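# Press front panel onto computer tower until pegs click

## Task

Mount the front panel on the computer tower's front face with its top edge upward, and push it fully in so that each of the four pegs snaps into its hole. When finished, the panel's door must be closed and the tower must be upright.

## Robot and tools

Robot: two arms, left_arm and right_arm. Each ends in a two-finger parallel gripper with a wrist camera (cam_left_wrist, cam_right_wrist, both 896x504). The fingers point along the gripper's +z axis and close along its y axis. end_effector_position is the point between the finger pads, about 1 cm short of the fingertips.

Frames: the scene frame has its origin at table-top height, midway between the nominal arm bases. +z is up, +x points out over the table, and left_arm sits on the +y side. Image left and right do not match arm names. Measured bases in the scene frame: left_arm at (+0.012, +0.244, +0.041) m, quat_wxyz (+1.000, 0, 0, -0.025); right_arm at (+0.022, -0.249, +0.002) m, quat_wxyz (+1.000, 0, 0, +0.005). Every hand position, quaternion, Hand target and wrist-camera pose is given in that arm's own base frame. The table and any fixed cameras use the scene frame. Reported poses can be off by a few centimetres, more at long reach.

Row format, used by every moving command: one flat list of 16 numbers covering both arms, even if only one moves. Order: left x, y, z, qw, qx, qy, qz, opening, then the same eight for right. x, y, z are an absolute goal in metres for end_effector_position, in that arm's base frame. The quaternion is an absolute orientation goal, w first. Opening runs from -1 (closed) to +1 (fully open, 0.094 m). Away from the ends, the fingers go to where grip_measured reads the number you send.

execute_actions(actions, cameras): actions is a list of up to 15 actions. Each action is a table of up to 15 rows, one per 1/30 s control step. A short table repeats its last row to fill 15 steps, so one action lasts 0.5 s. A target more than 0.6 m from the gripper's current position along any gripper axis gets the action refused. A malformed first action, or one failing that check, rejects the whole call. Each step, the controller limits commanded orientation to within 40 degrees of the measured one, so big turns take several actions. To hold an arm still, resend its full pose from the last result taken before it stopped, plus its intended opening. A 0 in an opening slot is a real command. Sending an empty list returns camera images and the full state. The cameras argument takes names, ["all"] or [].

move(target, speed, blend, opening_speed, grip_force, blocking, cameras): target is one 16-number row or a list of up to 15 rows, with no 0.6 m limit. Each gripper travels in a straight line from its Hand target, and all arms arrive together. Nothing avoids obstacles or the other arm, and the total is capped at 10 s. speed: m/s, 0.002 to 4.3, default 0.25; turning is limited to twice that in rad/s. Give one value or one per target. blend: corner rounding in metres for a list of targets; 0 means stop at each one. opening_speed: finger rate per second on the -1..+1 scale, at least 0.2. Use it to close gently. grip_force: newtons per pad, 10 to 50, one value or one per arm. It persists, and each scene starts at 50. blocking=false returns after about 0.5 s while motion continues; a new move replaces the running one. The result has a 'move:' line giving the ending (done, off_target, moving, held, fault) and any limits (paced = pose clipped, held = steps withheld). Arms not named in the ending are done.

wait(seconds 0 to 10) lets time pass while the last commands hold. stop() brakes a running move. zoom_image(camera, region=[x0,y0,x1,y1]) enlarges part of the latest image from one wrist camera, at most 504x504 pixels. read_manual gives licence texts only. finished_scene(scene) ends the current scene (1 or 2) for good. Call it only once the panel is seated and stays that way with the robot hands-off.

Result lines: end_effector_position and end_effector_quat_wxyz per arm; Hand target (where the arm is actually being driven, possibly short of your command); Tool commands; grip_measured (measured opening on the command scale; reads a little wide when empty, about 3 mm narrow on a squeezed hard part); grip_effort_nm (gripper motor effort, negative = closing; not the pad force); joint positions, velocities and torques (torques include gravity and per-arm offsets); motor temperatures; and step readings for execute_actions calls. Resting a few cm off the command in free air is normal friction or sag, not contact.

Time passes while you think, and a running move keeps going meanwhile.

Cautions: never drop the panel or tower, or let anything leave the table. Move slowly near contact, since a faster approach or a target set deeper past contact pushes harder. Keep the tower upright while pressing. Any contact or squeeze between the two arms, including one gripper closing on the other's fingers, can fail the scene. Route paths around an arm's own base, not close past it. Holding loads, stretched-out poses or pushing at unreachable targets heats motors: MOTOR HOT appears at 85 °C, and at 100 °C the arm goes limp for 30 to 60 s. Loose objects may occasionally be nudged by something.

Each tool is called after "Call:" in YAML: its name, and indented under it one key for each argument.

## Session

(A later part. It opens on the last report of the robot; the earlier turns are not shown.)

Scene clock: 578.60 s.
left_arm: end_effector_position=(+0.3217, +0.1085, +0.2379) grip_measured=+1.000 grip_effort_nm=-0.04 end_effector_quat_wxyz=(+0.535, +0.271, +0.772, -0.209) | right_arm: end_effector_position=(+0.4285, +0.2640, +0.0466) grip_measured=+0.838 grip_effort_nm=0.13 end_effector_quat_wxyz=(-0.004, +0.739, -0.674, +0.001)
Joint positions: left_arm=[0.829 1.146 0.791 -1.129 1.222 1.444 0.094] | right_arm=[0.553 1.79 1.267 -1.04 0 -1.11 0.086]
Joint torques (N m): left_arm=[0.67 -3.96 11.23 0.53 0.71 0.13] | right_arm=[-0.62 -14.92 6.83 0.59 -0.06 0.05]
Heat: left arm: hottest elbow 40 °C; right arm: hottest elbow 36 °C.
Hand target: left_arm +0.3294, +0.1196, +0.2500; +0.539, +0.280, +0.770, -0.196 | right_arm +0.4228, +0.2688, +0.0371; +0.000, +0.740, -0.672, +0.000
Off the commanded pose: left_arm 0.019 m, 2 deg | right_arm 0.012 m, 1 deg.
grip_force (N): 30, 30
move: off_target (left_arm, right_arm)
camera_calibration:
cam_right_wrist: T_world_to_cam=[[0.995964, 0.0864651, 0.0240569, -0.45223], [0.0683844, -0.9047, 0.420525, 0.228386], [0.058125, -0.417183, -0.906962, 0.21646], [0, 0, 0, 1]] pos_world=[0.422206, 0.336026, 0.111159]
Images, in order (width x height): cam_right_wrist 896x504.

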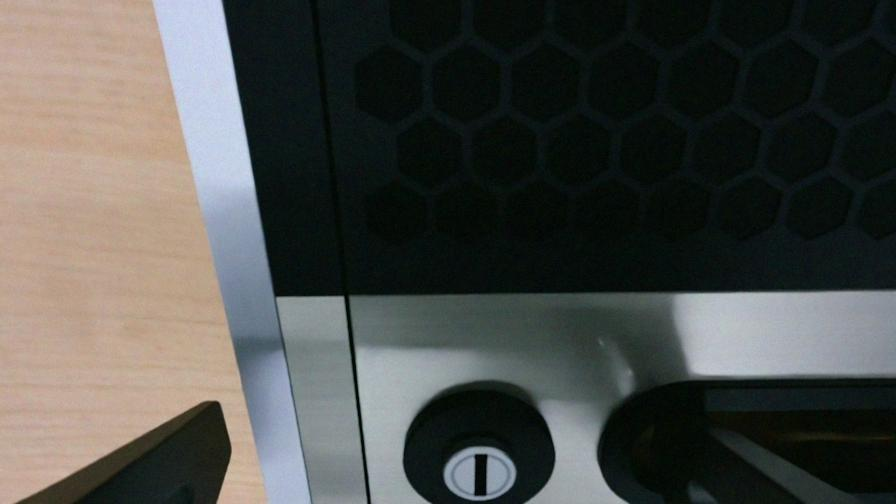

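Call:
move:
  target: [0.33,0.12,0.25,0.539,0.28,0.77,-0.196,1,0.423,0.269,0.025,0,-0.74,0.672,0,0.84]
  speed: 0.05
  cameras: ["all"]

Call:
zoom_image:
  camera: "cam_left_wrist"
  region: [480, 160, 640, 290]

Call:
zoom_image:
  camera: "cam_right_wrist"
  region: [550, 350, 800, 504]

Scene clock: 584.70 s.
left_arm: end_effector_position=(+0.3217, +0.1085, +0.2379) grip_measured=+1.000 grip_effort_nm=-0.04 end_effector_quat_wxyz=(+0.535, +0.271, +0.772, -0.209) | right_arm: end_effector_position=(+0.4323, +0.2664, +0.0450) grip_measured=+0.838 grip_effort_nm=0.13 end_effector_quat_wxyz=(-0.015, +0.739, -0.673, +0.005)
Joint positions: left_arm=[0.829 1.146 0.791 -1.129 1.222 1.444 0.094] | right_arm=[0.553 1.789 1.261 -1.011 0.001 -1.11 0.086]
Joint torques (N m): left_arm=[0.5 -3.96 11.37 0.39 0.73 0.12] | right_arm=[-0.5 -13.16 6.32 0.55 -0.06 0.08]
Heat: left arm: hottest elbow 40 °C; right arm: hottest elbow 36 °C.
Hand target: left_arm +0.3294, +0.1196, +0.2500; +0.539, +0.280, +0.770, -0.196 | right_arm +0.4226, +0.2685, +0.0256; +0.000, +0.740, -0.672, +0.000
Off the commanded pose: left_arm 0.019 m, 2 deg | right_arm 0.022 m, 2 deg.
grip_force (N): 30, 30
move: off_target (left_arm, right_arm)
camera_calibration:
cam_left_wrist: T_world_to_cam=[[-0.644003, -0.76475, 0.0204343, 0.286378], [-0.550064, 0.44432, -0.707113, 0.335635], [0.531685, -0.466623, -0.706805, 0.137269], [0, 0, 0, 1]] pos_world=[0.296066, 0.133931, 0.328502]
cam_right_wrist: T_world_to_cam=[[0.995234, 0.086392, 0.0452217, -0.456648], [0.0602585, -0.90949, 0.411335, 0.236268], [0.0766647, -0.40665, -0.910362, 0.20508], [0, 0, 0, 1]] pos_world=[0.424512, 0.33773, 0.110162]

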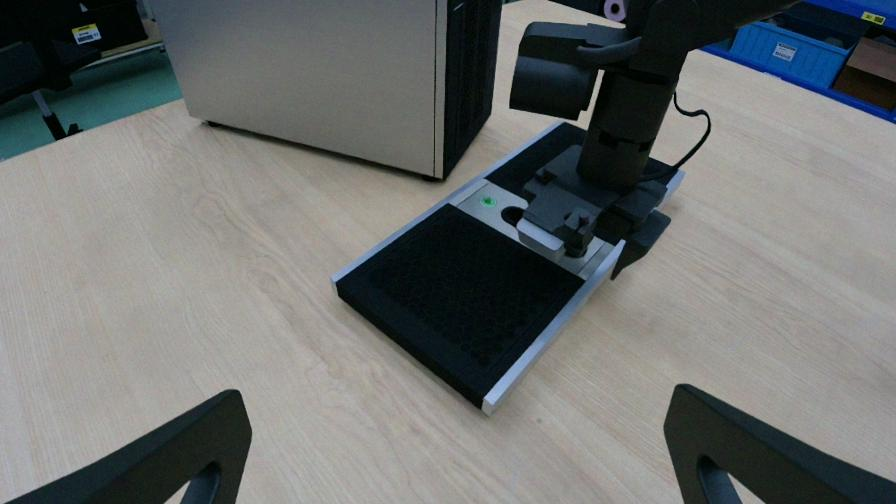

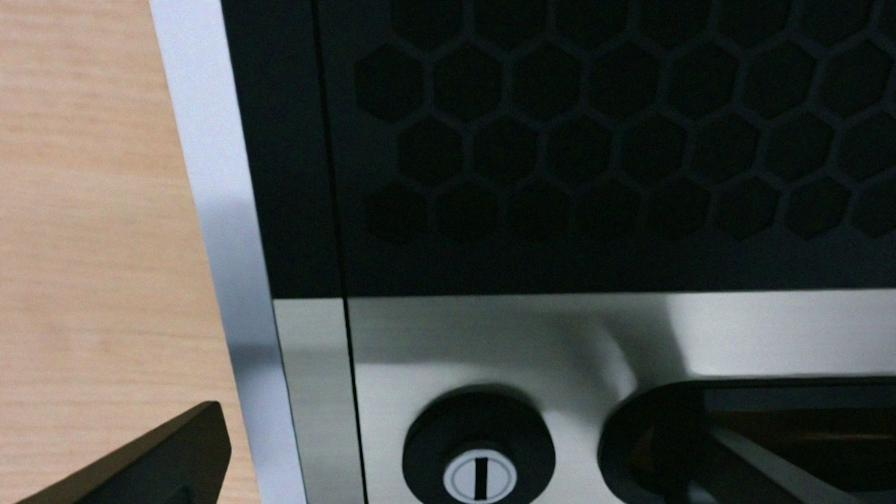

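Scaled by 3.150 from the camera's 896x504 image, which has a finer 1280x720 frame.

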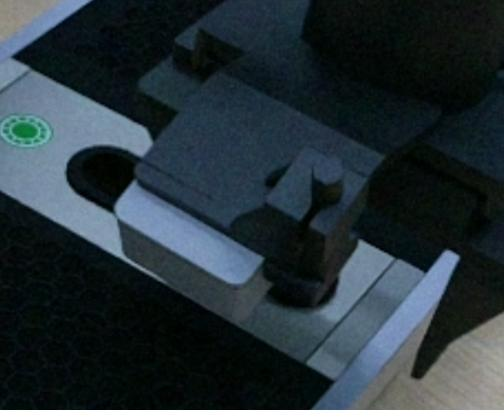

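Scaled by 2.016 from the camera's 896x504 image, which has a finer 1280x720 frame.

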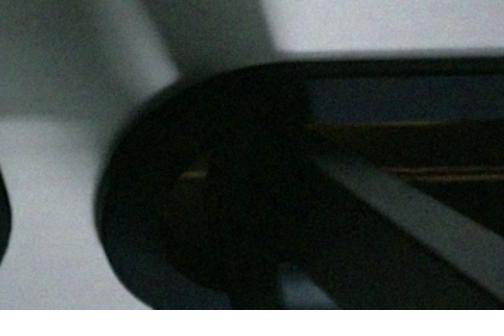

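Call:
move:
  target:
    - [0.33,0.12,0.25,0.539,0.28,0.77,-0.196,1, 0.430,0.268,0.062,0,-0.74,0.672,0,0.92]
    - [0.33,0.12,0.25,0.539,0.28,0.77,-0.196,1, 0.434,0.271,0.055,0,-0.74,0.672,0,0.94]
  speed: 0.1
  cameras: ["cam_left_wrist","cam_right_wrist"]

Scene clock: 630.00 s.
left_arm: end_effector_position=(+0.3217, +0.1085, +0.2379) grip_measured=+1.000 grip_effort_nm=-0.04 end_effector_quat_wxyz=(+0.535, +0.271, +0.772, -0.209) | right_arm: end_effector_position=(+0.4216, +0.2602, +0.0490) grip_measured=+0.938 grip_effort_nm=0.14 end_effector_quat_wxyz=(+0.011, +0.739, -0.673, -0.003)
Joint positions: left_arm=[0.829 1.146 0.791 -1.129 1.222 1.444 0.094] | right_arm=[0.554 1.786 1.269 -1.076 0.001 -1.11 0.091]
Joint torques (N m): left_arm=[0.26 -3.55 11.33 0.32 0.72 0.15] | right_arm=[-0.85 -14.45 11.64 -0.2 -0.11 -0.05]
Heat: left arm: hottest elbow 40 °C; right arm: hottest elbow 34 °C.
Hand target: left_arm +0.3294, +0.1196, +0.2500; +0.539, +0.280, +0.770, -0.196 | right_arm +0.4335, +0.2707, +0.0553; +0.000, +0.740, -0.672, +0.000
Off the commanded pose: left_arm 0.019 m, 2 deg | right_arm 0.017 m, 1 deg.
grip_force (N): 30, 30
move: off_target (left_arm, right_arm); target 2's new opening was sent with right_arm's hand 0.017 m and 1 deg from that target
camera_calibration:
cam_left_wrist: T_world_to_cam=[[-0.644003, -0.76475, 0.0204343, 0.286378], [-0.550064, 0.44432, -0.707113, 0.335635], [0.531685, -0.466623, -0.706805, 0.137269], [0, 0, 0, 1]] pos_world=[0.296066, 0.133931, 0.328502]
cam_right_wrist: T_world_to_cam=[[0.996137, 0.0877598, -0.00318856, -0.444087], [0.080449, -0.897391, 0.433839, 0.216891], [0.0352123, -0.43242, -0.900985, 0.230818], [0, 0, 0, 1]] pos_world=[0.416795, 0.33342, 0.112452]

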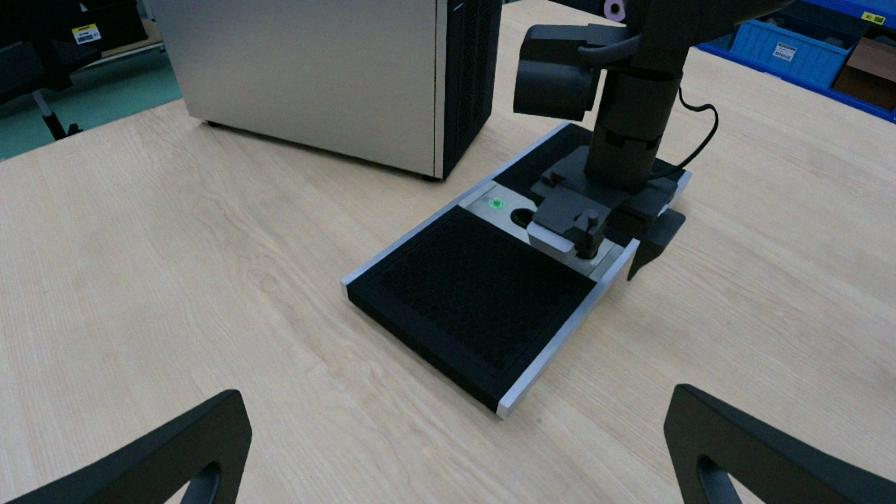

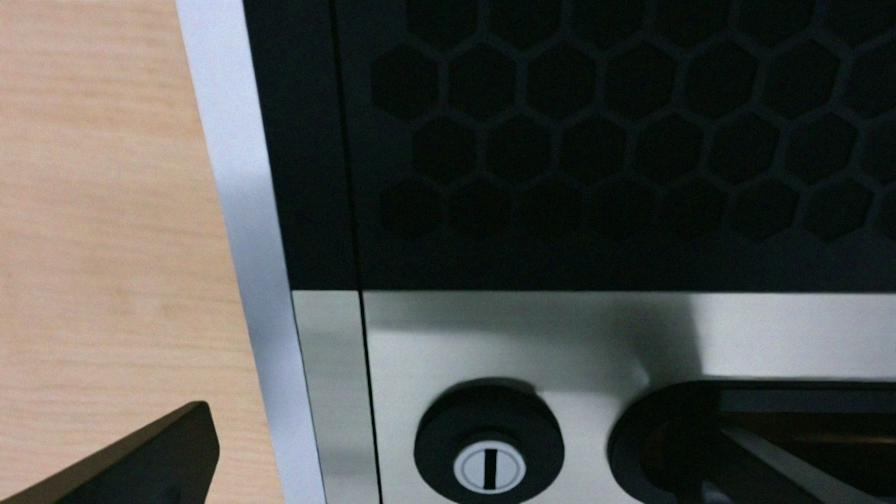

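Call:
move:
  target: [0.33,0.12,0.25,0.539,0.28,0.77,-0.196,1, 0.434,0.271,0.026,0,-0.74,0.672,0,0.94]
  speed: 0.06
  cameras: ["cam_right_wrist"]

Scene clock: 645.20 s.
left_arm: end_effector_position=(+0.3217, +0.1085, +0.2379) grip_measured=+1.000 grip_effort_nm=-0.04 end_effector_quat_wxyz=(+0.535, +0.271, +0.772, -0.209) | right_arm: end_effector_position=(+0.4322, +0.2667, +0.0457) grip_measured=+0.938 grip_effort_nm=0.14 end_effector_quat_wxyz=(-0.011, +0.739, -0.673, +0.003)
Joint positions: left_arm=[0.829 1.146 0.791 -1.129 1.222 1.444 0.094] | right_arm=[0.554 1.793 1.269 -1.024 0.001 -1.11 0.091]
Joint torques (N m): left_arm=[0.62 -3.78 11.34 0.44 0.7 0.13] | right_arm=[-0.91 -12.34 8.66 0.54 -0.09 -0.02]
Heat: left arm: hottest elbow 40 °C; right arm: hottest elbow 35 °C.
Hand target: left_arm +0.3294, +0.1196, +0.2500; +0.539, +0.280, +0.770, -0.196 | right_arm +0.4332, +0.2705, +0.0264; +0.000, +0.740, -0.672, +0.000
Off the commanded pose: left_arm 0.019 m, 2 deg | right_arm 0.020 m, 1 deg.
grip_force (N): 30, 30
move: off_target (left_arm, right_arm)
camera_calibration:
cam_right_wrist: T_world_to_cam=[[0.995478, 0.0873104, 0.0374102, -0.456663], [0.0639972, -0.907526, 0.415091, 0.233956], [0.0701925, -0.41082, -0.90901, 0.209667], [0, 0, 0, 1]] pos_world=[0.424908, 0.338328, 0.11056]
Images, in order (width x height): cam_right_wrist 896x504.

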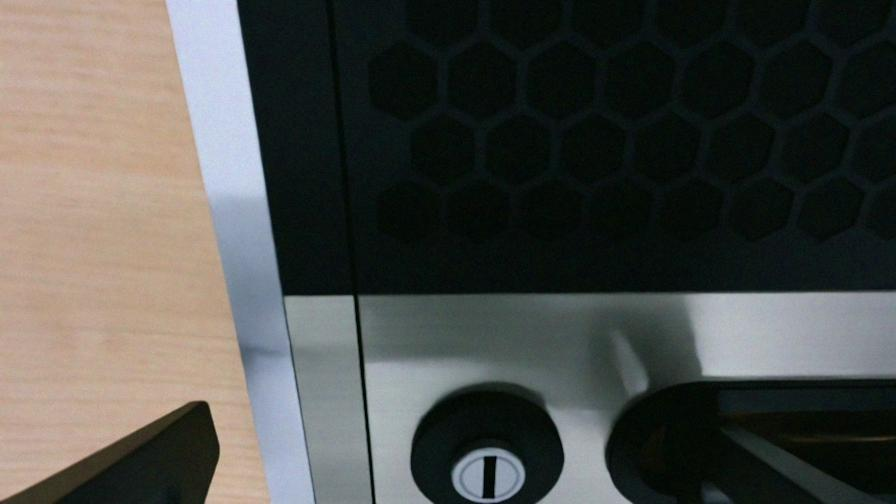

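Call:
move:
  target: [0.33,0.12,0.25,0.539,0.28,0.77,-0.196,1, 0.434,0.271,0.026,0,-0.74,0.672,0,0.5]
  opening_speed: 0.2
  cameras: ["cam_right_wrist","cam_left_wrist"]

Call:
zoom_image:
  camera: "cam_left_wrist"
  region: [440, 100, 740, 300]

Scene clock: 654.93 s.
left_arm: end_effector_position=(+0.3217, +0.1085, +0.2379) grip_measured=+1.000 grip_effort_nm=-0.04 end_effector_quat_wxyz=(+0.535, +0.271, +0.772, -0.209) | right_arm: end_effector_position=(+0.4356, +0.2675, +0.0449) grip_measured=+0.646 grip_effort_nm=-0.65 end_effector_quat_wxyz=(-0.016, +0.739, -0.673, +0.008)
Joint positions: left_arm=[0.829 1.146 0.791 -1.129 1.222 1.444 0.094] | right_arm=[0.554 1.795 1.269 -1.01 0.007 -1.11 0.077]
Joint torques (N m): left_arm=[0.32 -3.43 11.28 0.44 0.72 0.15] | right_arm=[-1.08 -12.57 8.62 -0.17 -0.35 -0.05]
Heat: left arm: hottest elbow 40 °C; right arm: hottest elbow 35 °C.
Hand target: left_arm +0.3294, +0.1196, +0.2500; +0.539, +0.280, +0.770, -0.196 | right_arm +0.4335, +0.2706, +0.0264; +0.000, +0.740, -0.672, +0.000
Off the commanded pose: left_arm 0.019 m, 2 deg | right_arm 0.019 m, 2 deg.
grip_force (N): 30, 30
move: off_target (left_arm, right_arm)
camera_calibration:
cam_left_wrist: T_world_to_cam=[[-0.644003, -0.76475, 0.0204343, 0.286378], [-0.550064, 0.44432, -0.707113, 0.335635], [0.531685, -0.466623, -0.706805, 0.137269], [0, 0, 0, 1]] pos_world=[0.296066, 0.133931, 0.328502]
cam_right_wrist: T_world_to_cam=[[0.994883, 0.0870925, 0.0512143, -0.460383], [0.0581175, -0.907949, 0.415031, 0.23752], [0.082646, -0.40993, -0.908365, 0.203391], [0, 0, 0, 1]] pos_world=[0.427413, 0.339128, 0.109754]

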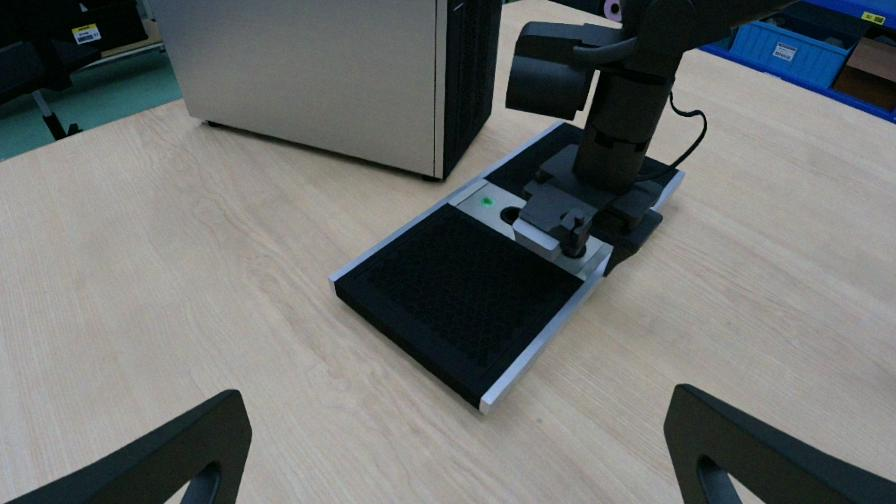

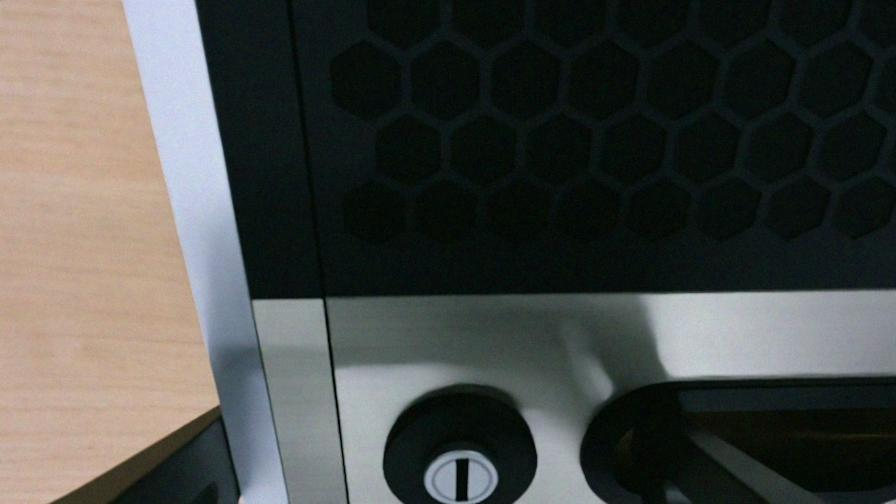

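Scaled by 1.680 from the camera's 896x504 image, which has a finer 1280x720 frame.

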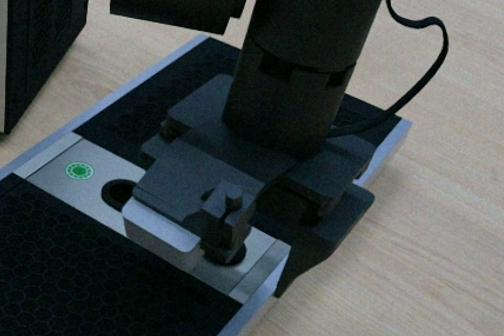

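Call:
move:
  target: [0.33,0.12,0.25,0.539,0.28,0.77,-0.196,1, 0.434,0.271,0.030,0,-0.74,0.672,0,0.2]
  opening_speed: 0.3
  grip_force: 50
  cameras: ["cam_right_wrist","cam_left_wrist"]

Scene clock: 662.93 s.
left_arm: end_effector_position=(+0.3217, +0.1085, +0.2379) grip_measured=+1.000 grip_effort_nm=-0.04 end_effector_quat_wxyz=(+0.535, +0.271, +0.772, -0.209) | right_arm: end_effector_position=(+0.4356, +0.2675, +0.0449) grip_measured=+0.605 grip_effort_nm=-1.01 end_effector_quat_wxyz=(-0.016, +0.739, -0.673, +0.008)
Joint positions: left_arm=[0.829 1.146 0.791 -1.129 1.222 1.444 0.094] | right_arm=[0.554 1.795 1.269 -1.01 0.007 -1.11 0.075]
Joint torques (N m): left_arm=[0.5 -3.55 11.32 0.42 0.74 0.14] | right_arm=[-1.03 -12.28 9.17 -0.42 -0.38 -0.01]
Heat: left arm: hottest elbow 40 °C; right arm: hottest elbow 35 °C.
Hand target: left_arm +0.3294, +0.1196, +0.2500; +0.539, +0.280, +0.770, -0.196 | right_arm +0.4337, +0.2707, +0.0303; +0.000, +0.740, -0.672, +0.000
Off the commanded pose: left_arm 0.019 m, 2 deg | right_arm 0.015 m, 2 deg.
move: off_target (left_arm, right_arm)
camera_calibration:
cam_left_wrist: T_world_to_cam=[[-0.644003, -0.76475, 0.0204343, 0.286378], [-0.550064, 0.44432, -0.707113, 0.335635], [0.531685, -0.466623, -0.706805, 0.137269], [0, 0, 0, 1]] pos_world=[0.296066, 0.133931, 0.328502]
cam_right_wrist: T_world_to_cam=[[0.994883, 0.0870925, 0.0512143, -0.460383], [0.0581175, -0.907949, 0.415031, 0.23752], [0.082646, -0.40993, -0.908365, 0.203391], [0, 0, 0, 1]] pos_world=[0.427413, 0.339128, 0.109754]

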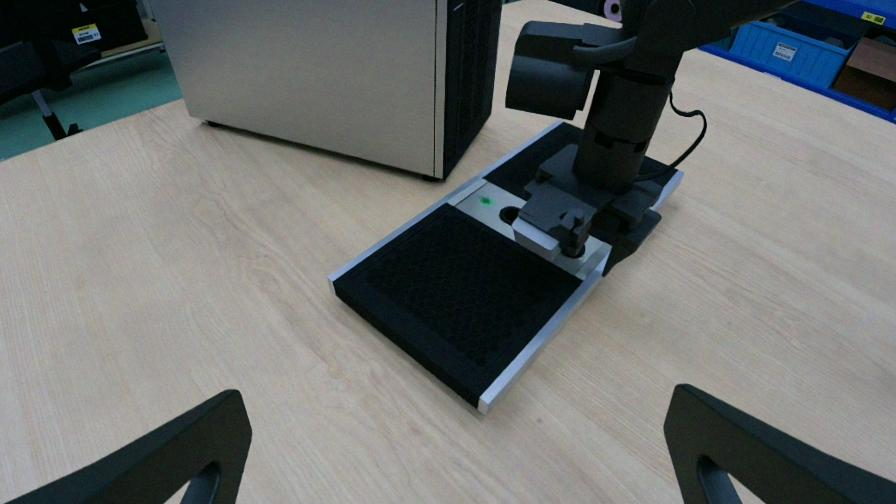

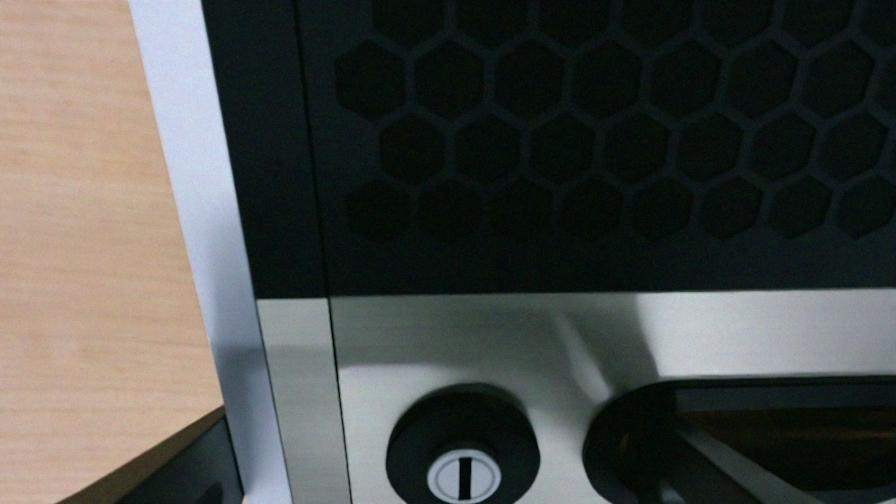

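Call:
move:
  target: [0.33,0.12,0.25,0.539,0.28,0.77,-0.196,1, 0.436,0.268,0.085,0,-0.74,0.672,0,0.2]
  speed: 0.06
  cameras: ["cam_right_wrist","cam_left_wrist"]

Scene clock: 671.27 s.
left_arm: end_effector_position=(+0.3217, +0.1085, +0.2379) grip_measured=+1.000 grip_effort_nm=-0.04 end_effector_quat_wxyz=(+0.535, +0.271, +0.772, -0.209) | right_arm: end_effector_position=(+0.4216, +0.2603, +0.0601) grip_measured=+0.585 grip_effort_nm=-1.01 end_effector_quat_wxyz=(+0.023, +0.739, -0.673, -0.007)
Joint positions: left_arm=[0.829 1.146 0.791 -1.129 1.222 1.444 0.094] | right_arm=[0.554 1.787 1.302 -1.134 0 -1.11 0.074]
Joint torques (N m): left_arm=[0.38 -3.78 11.36 0.42 0.73 0.15] | right_arm=[-0.85 -17.38 12.11 -0.64 0 -0.07]
Heat: left arm: hottest elbow 40 °C; right arm: hottest elbow 35 °C.
Hand target: left_arm +0.3294, +0.1196, +0.2500; +0.539, +0.280, +0.770, -0.196 | right_arm +0.4352, +0.2675, +0.0851; +0.000, +0.740, -0.672, +0.000
Off the commanded pose: left_arm 0.019 m, 2 deg | right_arm 0.030 m, 3 deg.
move: off_target (left_arm, right_arm)
camera_calibration:
cam_left_wrist: T_world_to_cam=[[-0.644003, -0.76475, 0.0204343, 0.286378], [-0.550064, 0.44432, -0.707113, 0.335635], [0.531685, -0.466623, -0.706805, 0.137269], [0, 0, 0, 1]] pos_world=[0.296066, 0.133931, 0.328502]
cam_right_wrist: T_world_to_cam=[[0.995833, 0.0875388, -0.0255725, -0.442472], [0.0897875, -0.891984, 0.443061, 0.20628], [0.0159747, -0.44351, -0.896127, 0.251592], [0, 0, 0, 1]] pos_world=[0.418088, 0.334315, 0.122749]

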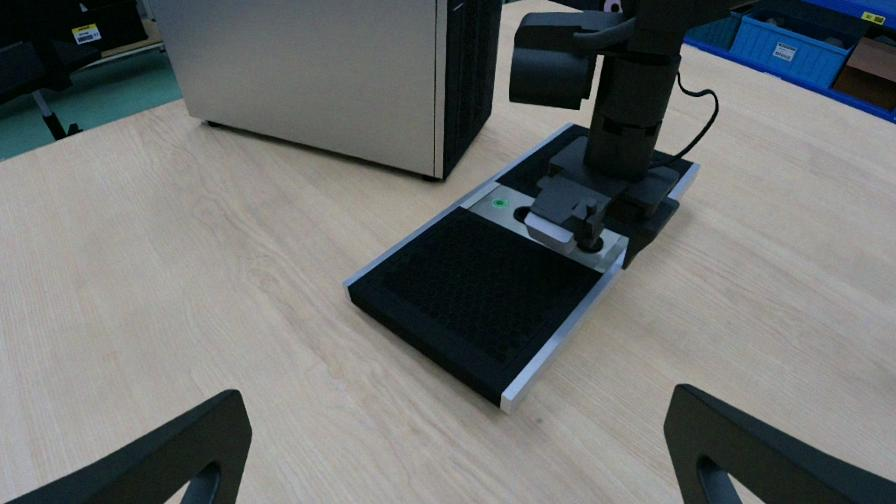

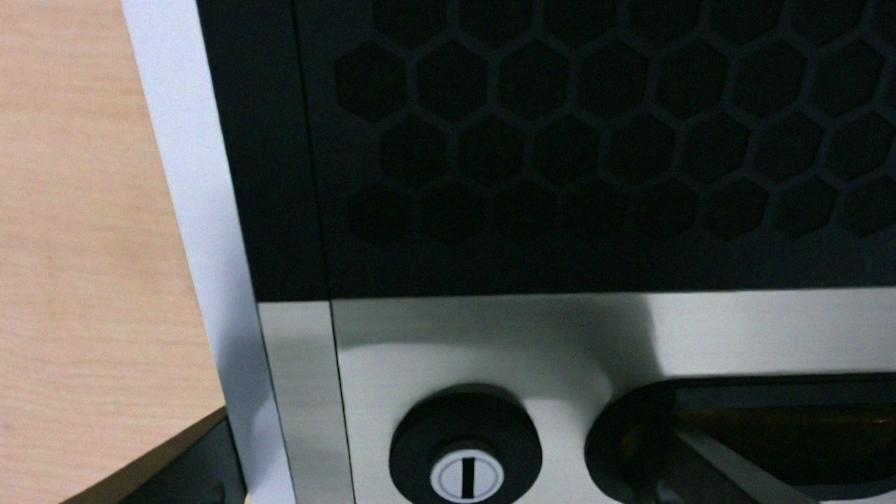

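Call:
move:
  target: [0.33,0.12,0.25,0.539,0.28,0.77,-0.196,1, 0.436,0.268,0.125,0,-0.74,0.672,0,0.2]
  speed: 0.06
  cameras: ["cam_right_wrist","cam_left_wrist"]

Scene clock: 676.63 s.
left_arm: end_effector_position=(+0.3217, +0.1085, +0.2379) grip_measured=+1.000 grip_effort_nm=-0.04 end_effector_quat_wxyz=(+0.535, +0.271, +0.772, -0.209) | right_arm: end_effector_position=(+0.4139, +0.2560, +0.0875) grip_measured=+0.583 grip_effort_nm=-1.02 end_effector_quat_wxyz=(+0.043, +0.739, -0.673, -0.013)
Joint positions: left_arm=[0.829 1.146 0.791 -1.129 1.222 1.444 0.094] | right_arm=[0.554 1.76 1.342 -1.242 -0.002 -1.11 0.074]
Joint torques (N m): left_arm=[0.44 -3.84 11.28 0.39 0.74 0.14] | right_arm=[-1.03 -17.96 13.85 -0.59 0.07 -0.07]
Heat: left arm: hottest elbow 40 °C; right arm: hottest elbow 36 °C.
Hand target: left_arm +0.3294, +0.1196, +0.2500; +0.539, +0.280, +0.770, -0.196 | right_arm +0.4341, +0.2668, +0.1254; +0.000, +0.740, -0.672, +0.000
Off the commanded pose: left_arm 0.019 m, 2 deg | right_arm 0.045 m, 5 deg.
move: off_target (left_arm, right_arm)
camera_calibration:
cam_left_wrist: T_world_to_cam=[[-0.644003, -0.76475, 0.0204343, 0.286378], [-0.550064, 0.44432, -0.707113, 0.335635], [0.531685, -0.466623, -0.706805, 0.137269], [0, 0, 0, 1]] pos_world=[0.296066, 0.133931, 0.328502]
cam_right_wrist: T_world_to_cam=[[0.994224, 0.0864976, -0.0635425, -0.429594], [0.106048, -0.882882, 0.457463, 0.180645], [-0.0165311, -0.461559, -0.886955, 0.291537], [0, 0, 0, 1]] pos_world=[0.412775, 0.331208, 0.148645]

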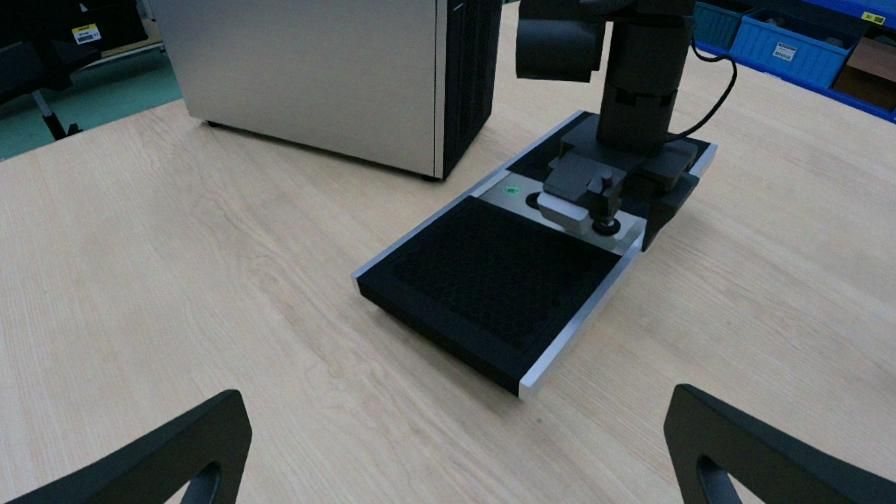

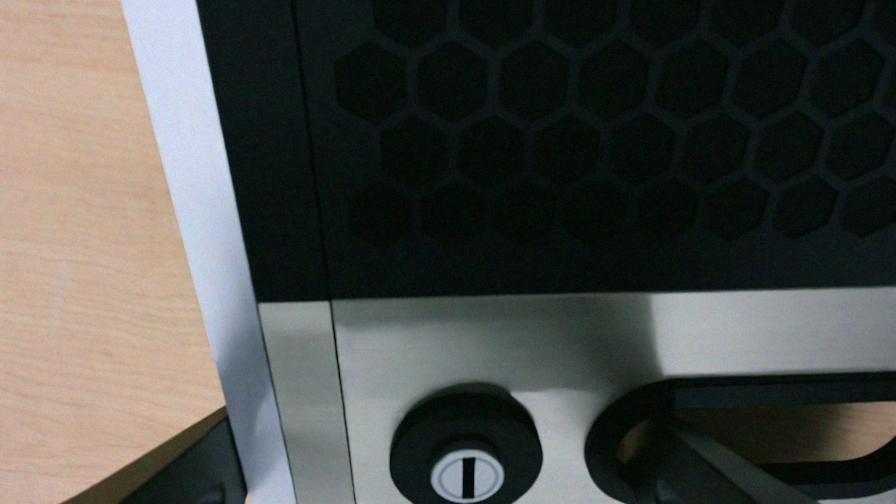

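Call:
move:
  target:
    - [0.33,0.12,0.25,0.539,0.28,0.77,-0.196,1, 0.42,0.245,0.2,0,-0.74,0.672,0,0.2]
    - [0.33,0.12,0.25,0.539,0.28,0.77,-0.196,1, 0.41,0.20,0.27,0.296,-0.470,0.814,0.171,0.2]
  speed: 0.1
  blend: 0.03
  cameras: ["cam_right_wrist","cam_left_wrist"]

Scene clock: 711.03 s.
left_arm: end_effector_position=(+0.3217, +0.1085, +0.2379) grip_measured=+1.000 grip_effort_nm=-0.05 end_effector_quat_wxyz=(+0.535, +0.271, +0.772, -0.209) | right_arm: end_effector_position=(+0.4031, +0.2027, +0.2463) grip_measured=+0.583 grip_effort_nm=-1.02 end_effector_quat_wxyz=(+0.262, -0.473, +0.822, +0.177)
Joint positions: left_arm=[0.829 1.146 0.791 -1.129 1.222 1.444 0.094] | right_arm=[0.297 1.238 1.082 -0.941 -0.455 -0.636 0.074]
Joint torques (N m): left_arm=[0.56 -3.43 11.26 0.51 0.74 0.15] | right_arm=[-2.32 -11.63 11.21 1.76 -0.53 -0.04]
Heat: left arm: hottest elbow 41 °C; right arm: hottest elbow 39 °C.
Hand target: left_arm +0.3294, +0.1196, +0.2500; +0.539, +0.280, +0.770, -0.196 | right_arm +0.4093, +0.1999, +0.2701; +0.296, -0.470, +0.814, +0.171
Off the commanded pose: left_arm 0.019 m, 2 deg | right_arm 0.025 m, 4 deg.
move: off_target (left_arm, right_arm)
camera_calibration:
cam_left_wrist: T_world_to_cam=[[-0.644003, -0.76475, 0.0204343, 0.286378], [-0.550064, 0.44432, -0.707113, 0.335635], [0.531685, -0.466623, -0.706805, 0.137269], [0, 0, 0, 1]] pos_world=[0.296066, 0.133931, 0.328502]
cam_right_wrist: T_world_to_cam=[[0.863744, -0.502797, -0.033797, -0.239411], [-0.498531, -0.84277, -0.202992, 0.460329], [0.0735804, 0.192182, -0.978597, 0.261311], [0, 0, 0, 1]] pos_world=[0.41705, 0.217357, 0.34107]

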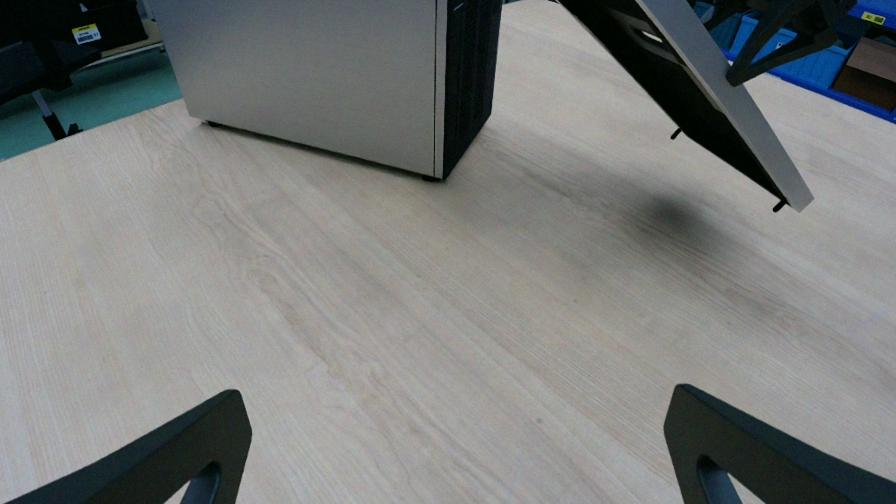

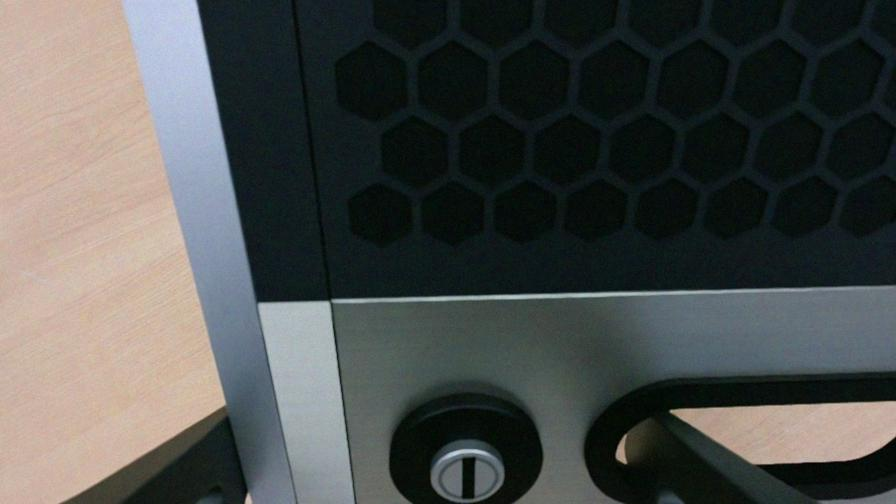

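Call:
move:
  target:
    - [0.33,0.12,0.25,0.539,0.28,0.77,-0.196,1, 0.42,0.18,0.32,0.596,-0.165,0.776,0.127,0.2]
    - [0.33,0.12,0.25,0.539,0.28,0.77,-0.196,1, 0.42,0.16,0.32,0.692,-0.147,0.692,0.147,0.2]
  speed: 0.12
  blend: 0.03
  cameras: ["cam_right_wrist","cam_left_wrist"]

Scene clock: 721.60 s.
left_arm: end_effector_position=(+0.3217, +0.1085, +0.2379) grip_measured=+1.000 grip_effort_nm=-0.04 end_effector_quat_wxyz=(+0.535, +0.271, +0.772, -0.209) | right_arm: end_effector_position=(+0.4159, +0.1640, +0.2967) grip_measured=+0.583 grip_effort_nm=-1.01 end_effector_quat_wxyz=(+0.668, -0.152, +0.714, +0.148)
Joint positions: left_arm=[0.829 1.146 0.791 -1.129 1.222 1.444 0.094] | right_arm=[0.344 0.945 0.5 0.38 -0.084 0.003 0.074]
Joint torques (N m): left_arm=[0.5 -3.66 11.22 0.44 0.73 0.15] | right_arm=[-1.96 -5.83 11.33 3.15 -0.11 -0.11]
Motor temperatures (°C): left_arm=[25 27 41 27 26 22 24] | right_arm=[23 33 40 22 24 23 26]
Heat: left arm: hottest elbow 41 °C; right arm: hottest elbow 40 °C.
Hand target: left_arm +0.3294, +0.1196, +0.2500; +0.539, +0.280, +0.770, -0.196 | right_arm +0.4193, +0.1598, +0.3199; +0.692, -0.147, +0.692, +0.147
Off the commanded pose: left_arm 0.019 m, 2 deg | right_arm 0.024 m, 4 deg.
move: off_target (left_arm, right_arm)
camera_calibration:
cam_left_wrist: T_world_to_cam=[[-0.644003, -0.76475, 0.0204343, 0.286378], [-0.550064, 0.44432, -0.707113, 0.335635], [0.531685, -0.466623, -0.706805, 0.137269], [0, 0, 0, 1]] pos_world=[0.296066, 0.133931, 0.328502]
cam_right_wrist: T_world_to_cam=[[0.398734, -0.916969, -0.0134107, -0.0129568], [-0.446327, -0.181264, -0.87632, 0.513852], [0.801127, 0.355404, -0.481544, -0.159636], [0, 0, 0, 1]] pos_world=[0.362401, 0.137997, 0.373253]

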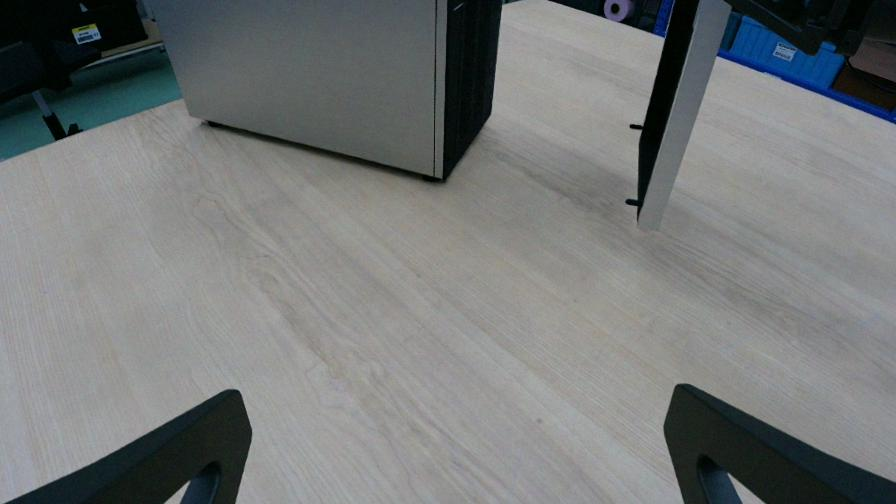

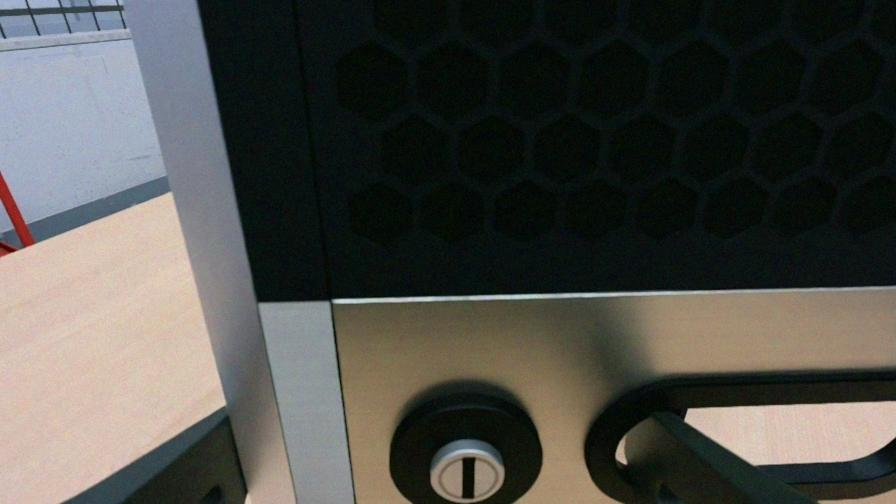

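Call:
move:
  target: [0.45,0.20,0.31,0.606,0.364,0.606,-0.364,1, 0.42,0.16,0.32,0.692,-0.147,0.692,0.147,0.2]
  speed: 0.2
  cameras: ["cam_left_wrist"]

Scene clock: 735.37 s.
left_arm: end_effector_position=(+0.4402, +0.1940, +0.3044) grip_measured=+1.000 grip_effort_nm=-0.04 end_effector_quat_wxyz=(+0.613, +0.299, +0.679, -0.271) | right_arm: end_effector_position=(+0.4159, +0.1640, +0.2967) grip_measured=+0.583 grip_effort_nm=-1.01 end_effector_quat_wxyz=(+0.668, -0.152, +0.714, +0.148)
Joint positions: left_arm=[0.784 1.652 1.353 -1.676 1.46 1.974 0.094] | right_arm=[0.344 0.945 0.5 0.38 -0.084 0.004 0.074]
Joint torques (N m): left_arm=[-0.56 -10.11 10.67 -0.32 0.85 0.06] | right_arm=[-1.55 -5.89 11.34 3.25 -0.09 -0.09]
Heat: left arm: hottest elbow 41 °C; right arm: hottest elbow 40 °C.
Hand target: left_arm +0.4499, +0.1992, +0.3098; +0.615, +0.305, +0.676, -0.269 | right_arm +0.4193, +0.1598, +0.3198; +0.691, -0.147, +0.692, +0.147
Off the commanded pose: left_arm 0.013 m, 16 deg | right_arm 0.024 m, 4 deg.
joint sent to its limit (left arm) — joint 4 (wrist pitch), lower limit. The joint targets are off in orientation, not in position.
move: off_target (left_arm, right_arm)
camera_calibration:
cam_left_wrist: T_world_to_cam=[[-0.73725, -0.675558, -0.00916467, 0.459492], [-0.340789, 0.383554, -0.858341, 0.375538], [0.583374, -0.629689, -0.512997, 0.111127], [0, 0, 0, 1]] pos_world=[0.401911, 0.23635, 0.383559]
Images, in order (width x height): cam_left_wrist 896x504.

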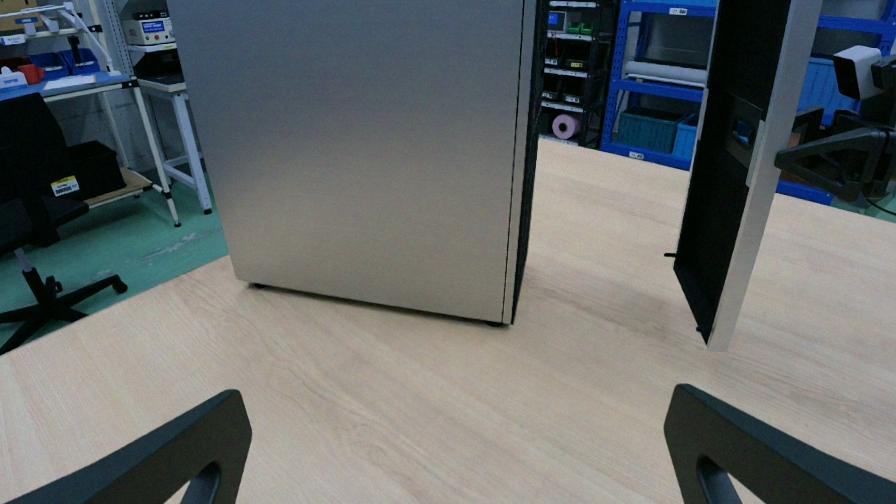

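Call:
move:
  target: [0.45,0.20,0.31,0.615,0.305,0.676,-0.269,1, 0.571,0.186,0.275,0.711,-0.137,0.674,0.144,0.2]
  speed: 0.1
  cameras: ["cam_left_wrist","cam_right_wrist"]

Scene clock: 760.03 s.
left_arm: end_effector_position=(+0.4403, +0.1942, +0.3047) grip_measured=+1.000 grip_effort_nm=-0.04 end_effector_quat_wxyz=(+0.613, +0.299, +0.679, -0.271) | right_arm: end_effector_position=(+0.5527, +0.1868, +0.2430) grip_measured=+0.583 grip_effort_nm=-1.01 end_effector_quat_wxyz=(+0.685, -0.143, +0.700, +0.143)
Joint positions: left_arm=[0.784 1.652 1.354 -1.676 1.461 1.974 0.094] | right_arm=[0.292 1.495 0.729 0.746 -0.115 0.001 0.074]
Joint torques (N m): left_arm=[-0.44 -10.29 10.58 -0.24 0.84 0.05] | right_arm=[-1.9 -11.11 13.19 2.44 -0.16 -0.01]
Heat: left arm: hottest elbow 41 °C; right arm: hottest elbow 41 °C.
Hand target: left_arm +0.4495, +0.1996, +0.3098; +0.615, +0.304, +0.676, -0.268 | right_arm +0.5686, +0.1851, +0.2749; +0.711, -0.137, +0.674, +0.144
Off the commanded pose: left_arm 0.013 m, 1 deg | right_arm 0.037 m, 4 deg.
move: off_target (left_arm, right_arm)
camera_calibration:
cam_left_wrist: T_world_to_cam=[[-0.737151, -0.675655, -0.00991782, 0.459908], [-0.34021, 0.383776, -0.858471, 0.375556], [0.583837, -0.629449, -0.512765, 0.110954], [0, 0, 0, 1]] pos_world=[0.40201, 0.23645, 0.383859]
cam_right_wrist: T_world_to_cam=[[0.380384, -0.924787, -0.00877972, -0.0368498], [-0.412083, -0.160984, -0.896812, 0.514385], [0.827947, 0.344751, -0.442324, -0.325587], [0, 0, 0, 1]] pos_world=[0.495555, 0.160976, 0.316969]

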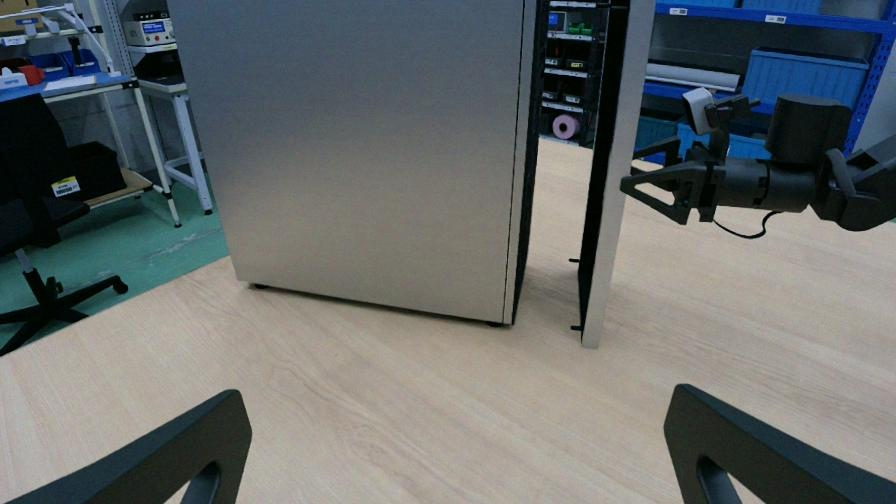

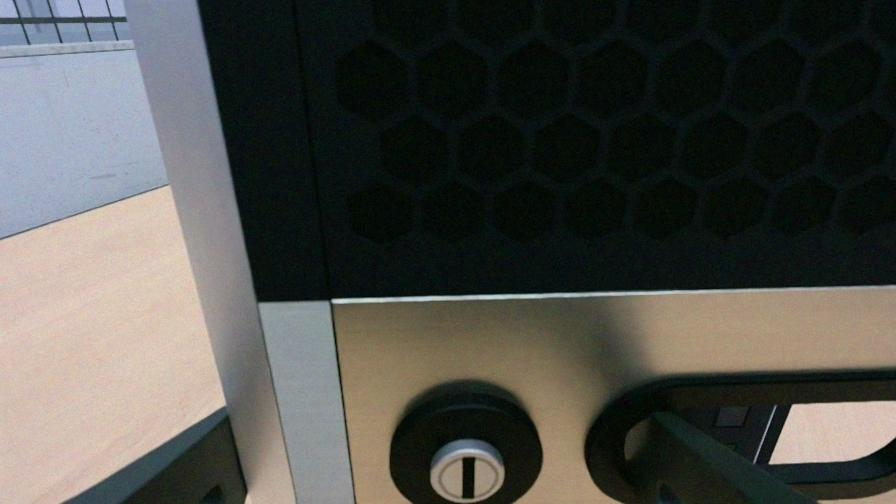

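Call:
move:
  target: [0.483,-0.07,0.56,0.604,0.295,0.695,-0.257,1, 0.571,0.186,0.275,0.711,-0.137,0.674,0.144,0.2]
  speed: 0.2
  cameras: ["cam_left_wrist"]

Scene clock: 778.27 s.
left_arm: end_effector_position=(+0.4877, -0.0660, +0.5520) grip_measured=+1.000 grip_effort_nm=-0.04 end_effector_quat_wxyz=(+0.597, +0.293, +0.701, -0.257) | right_arm: end_effector_position=(+0.5528, +0.1868, +0.2432) grip_measured=+0.583 grip_effort_nm=-1.01 end_effector_quat_wxyz=(+0.685, -0.143, +0.700, +0.143)
Joint positions: left_arm=[0.156 1.155 1.404 -0.516 0.942 0.206 0.094] | right_arm=[0.292 1.495 0.729 0.746 -0.115 0.001 0.074]
Joint torques (N m): left_arm=[-0.73 -7.47 9.26 2.55 0.07 -0.1] | right_arm=[-2.08 -10.93 13.01 2.61 -0.16 0.01]
Heat: left arm: hottest elbow 41 °C; right arm: hottest elbow 43 °C.
Hand target: left_arm +0.4830, -0.0699, +0.5598; +0.603, +0.295, +0.695, -0.257 | right_arm +0.5687, +0.1851, +0.2751; +0.711, -0.137, +0.674, +0.144
Off the commanded pose: left_arm 0.010 m, 1 deg | right_arm 0.037 m, 4 deg.
move: off_target (right_arm)
camera_calibration:
cam_left_wrist: T_world_to_cam=[[-0.717524, -0.696534, -0.000112824, 0.305068], [-0.389103, 0.400962, -0.829354, 0.712766], [0.577719, -0.595037, -0.558723, 0.0769718], [0, 0, 0, 1]] pos_world=[0.451764, -0.0275013, 0.634176]
Images, in order (width x height): cam_left_wrist 896x504.

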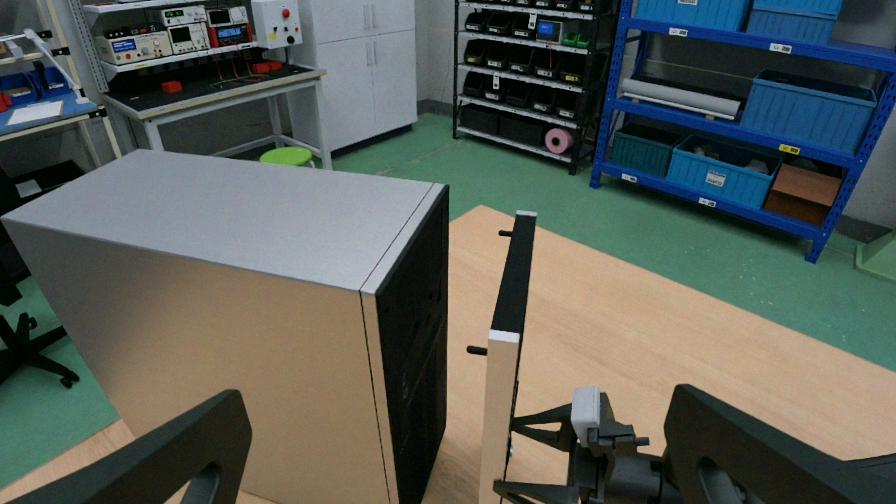

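Call:
zoom_image:
  camera: "cam_left_wrist"
  region: [340, 160, 560, 360]

Scaled by 2.291 from the camera's 896x504 image, which has a finer 1280x720 frame.

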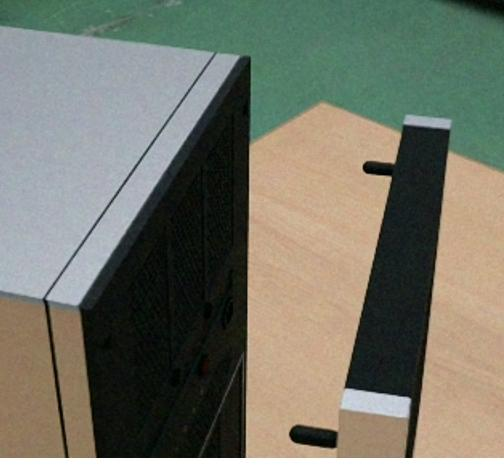

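Call:
zoom_image:
  camera: "cam_left_wrist"
  region: [365, 260, 445, 340]

Call:
zoom_image:
  camera: "cam_left_wrist"
  region: [410, 170, 530, 290]

Scaled by 6.300 from the camera's 896x504 image, which has a finer 1280x720 frame.

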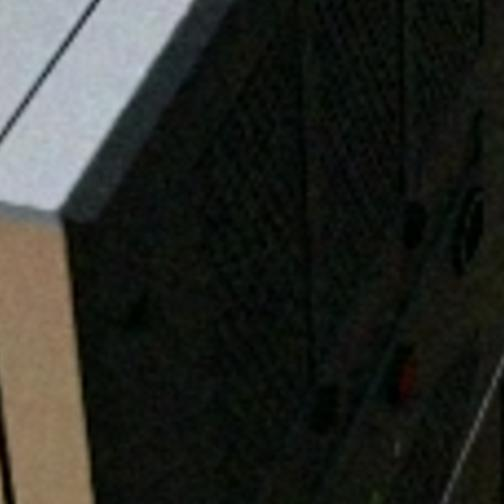

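Scaled by 4.200 from the camera's 896x504 image, which has a finer 1280x720 frame.

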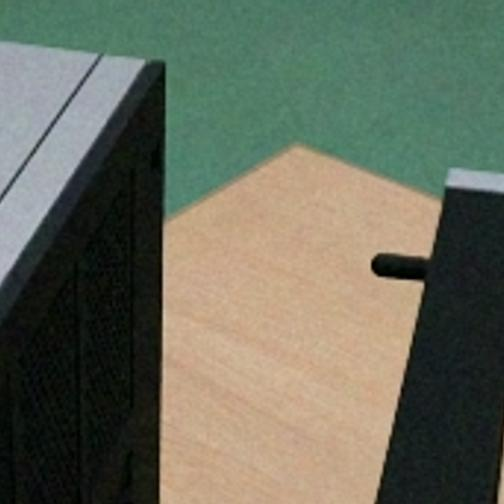

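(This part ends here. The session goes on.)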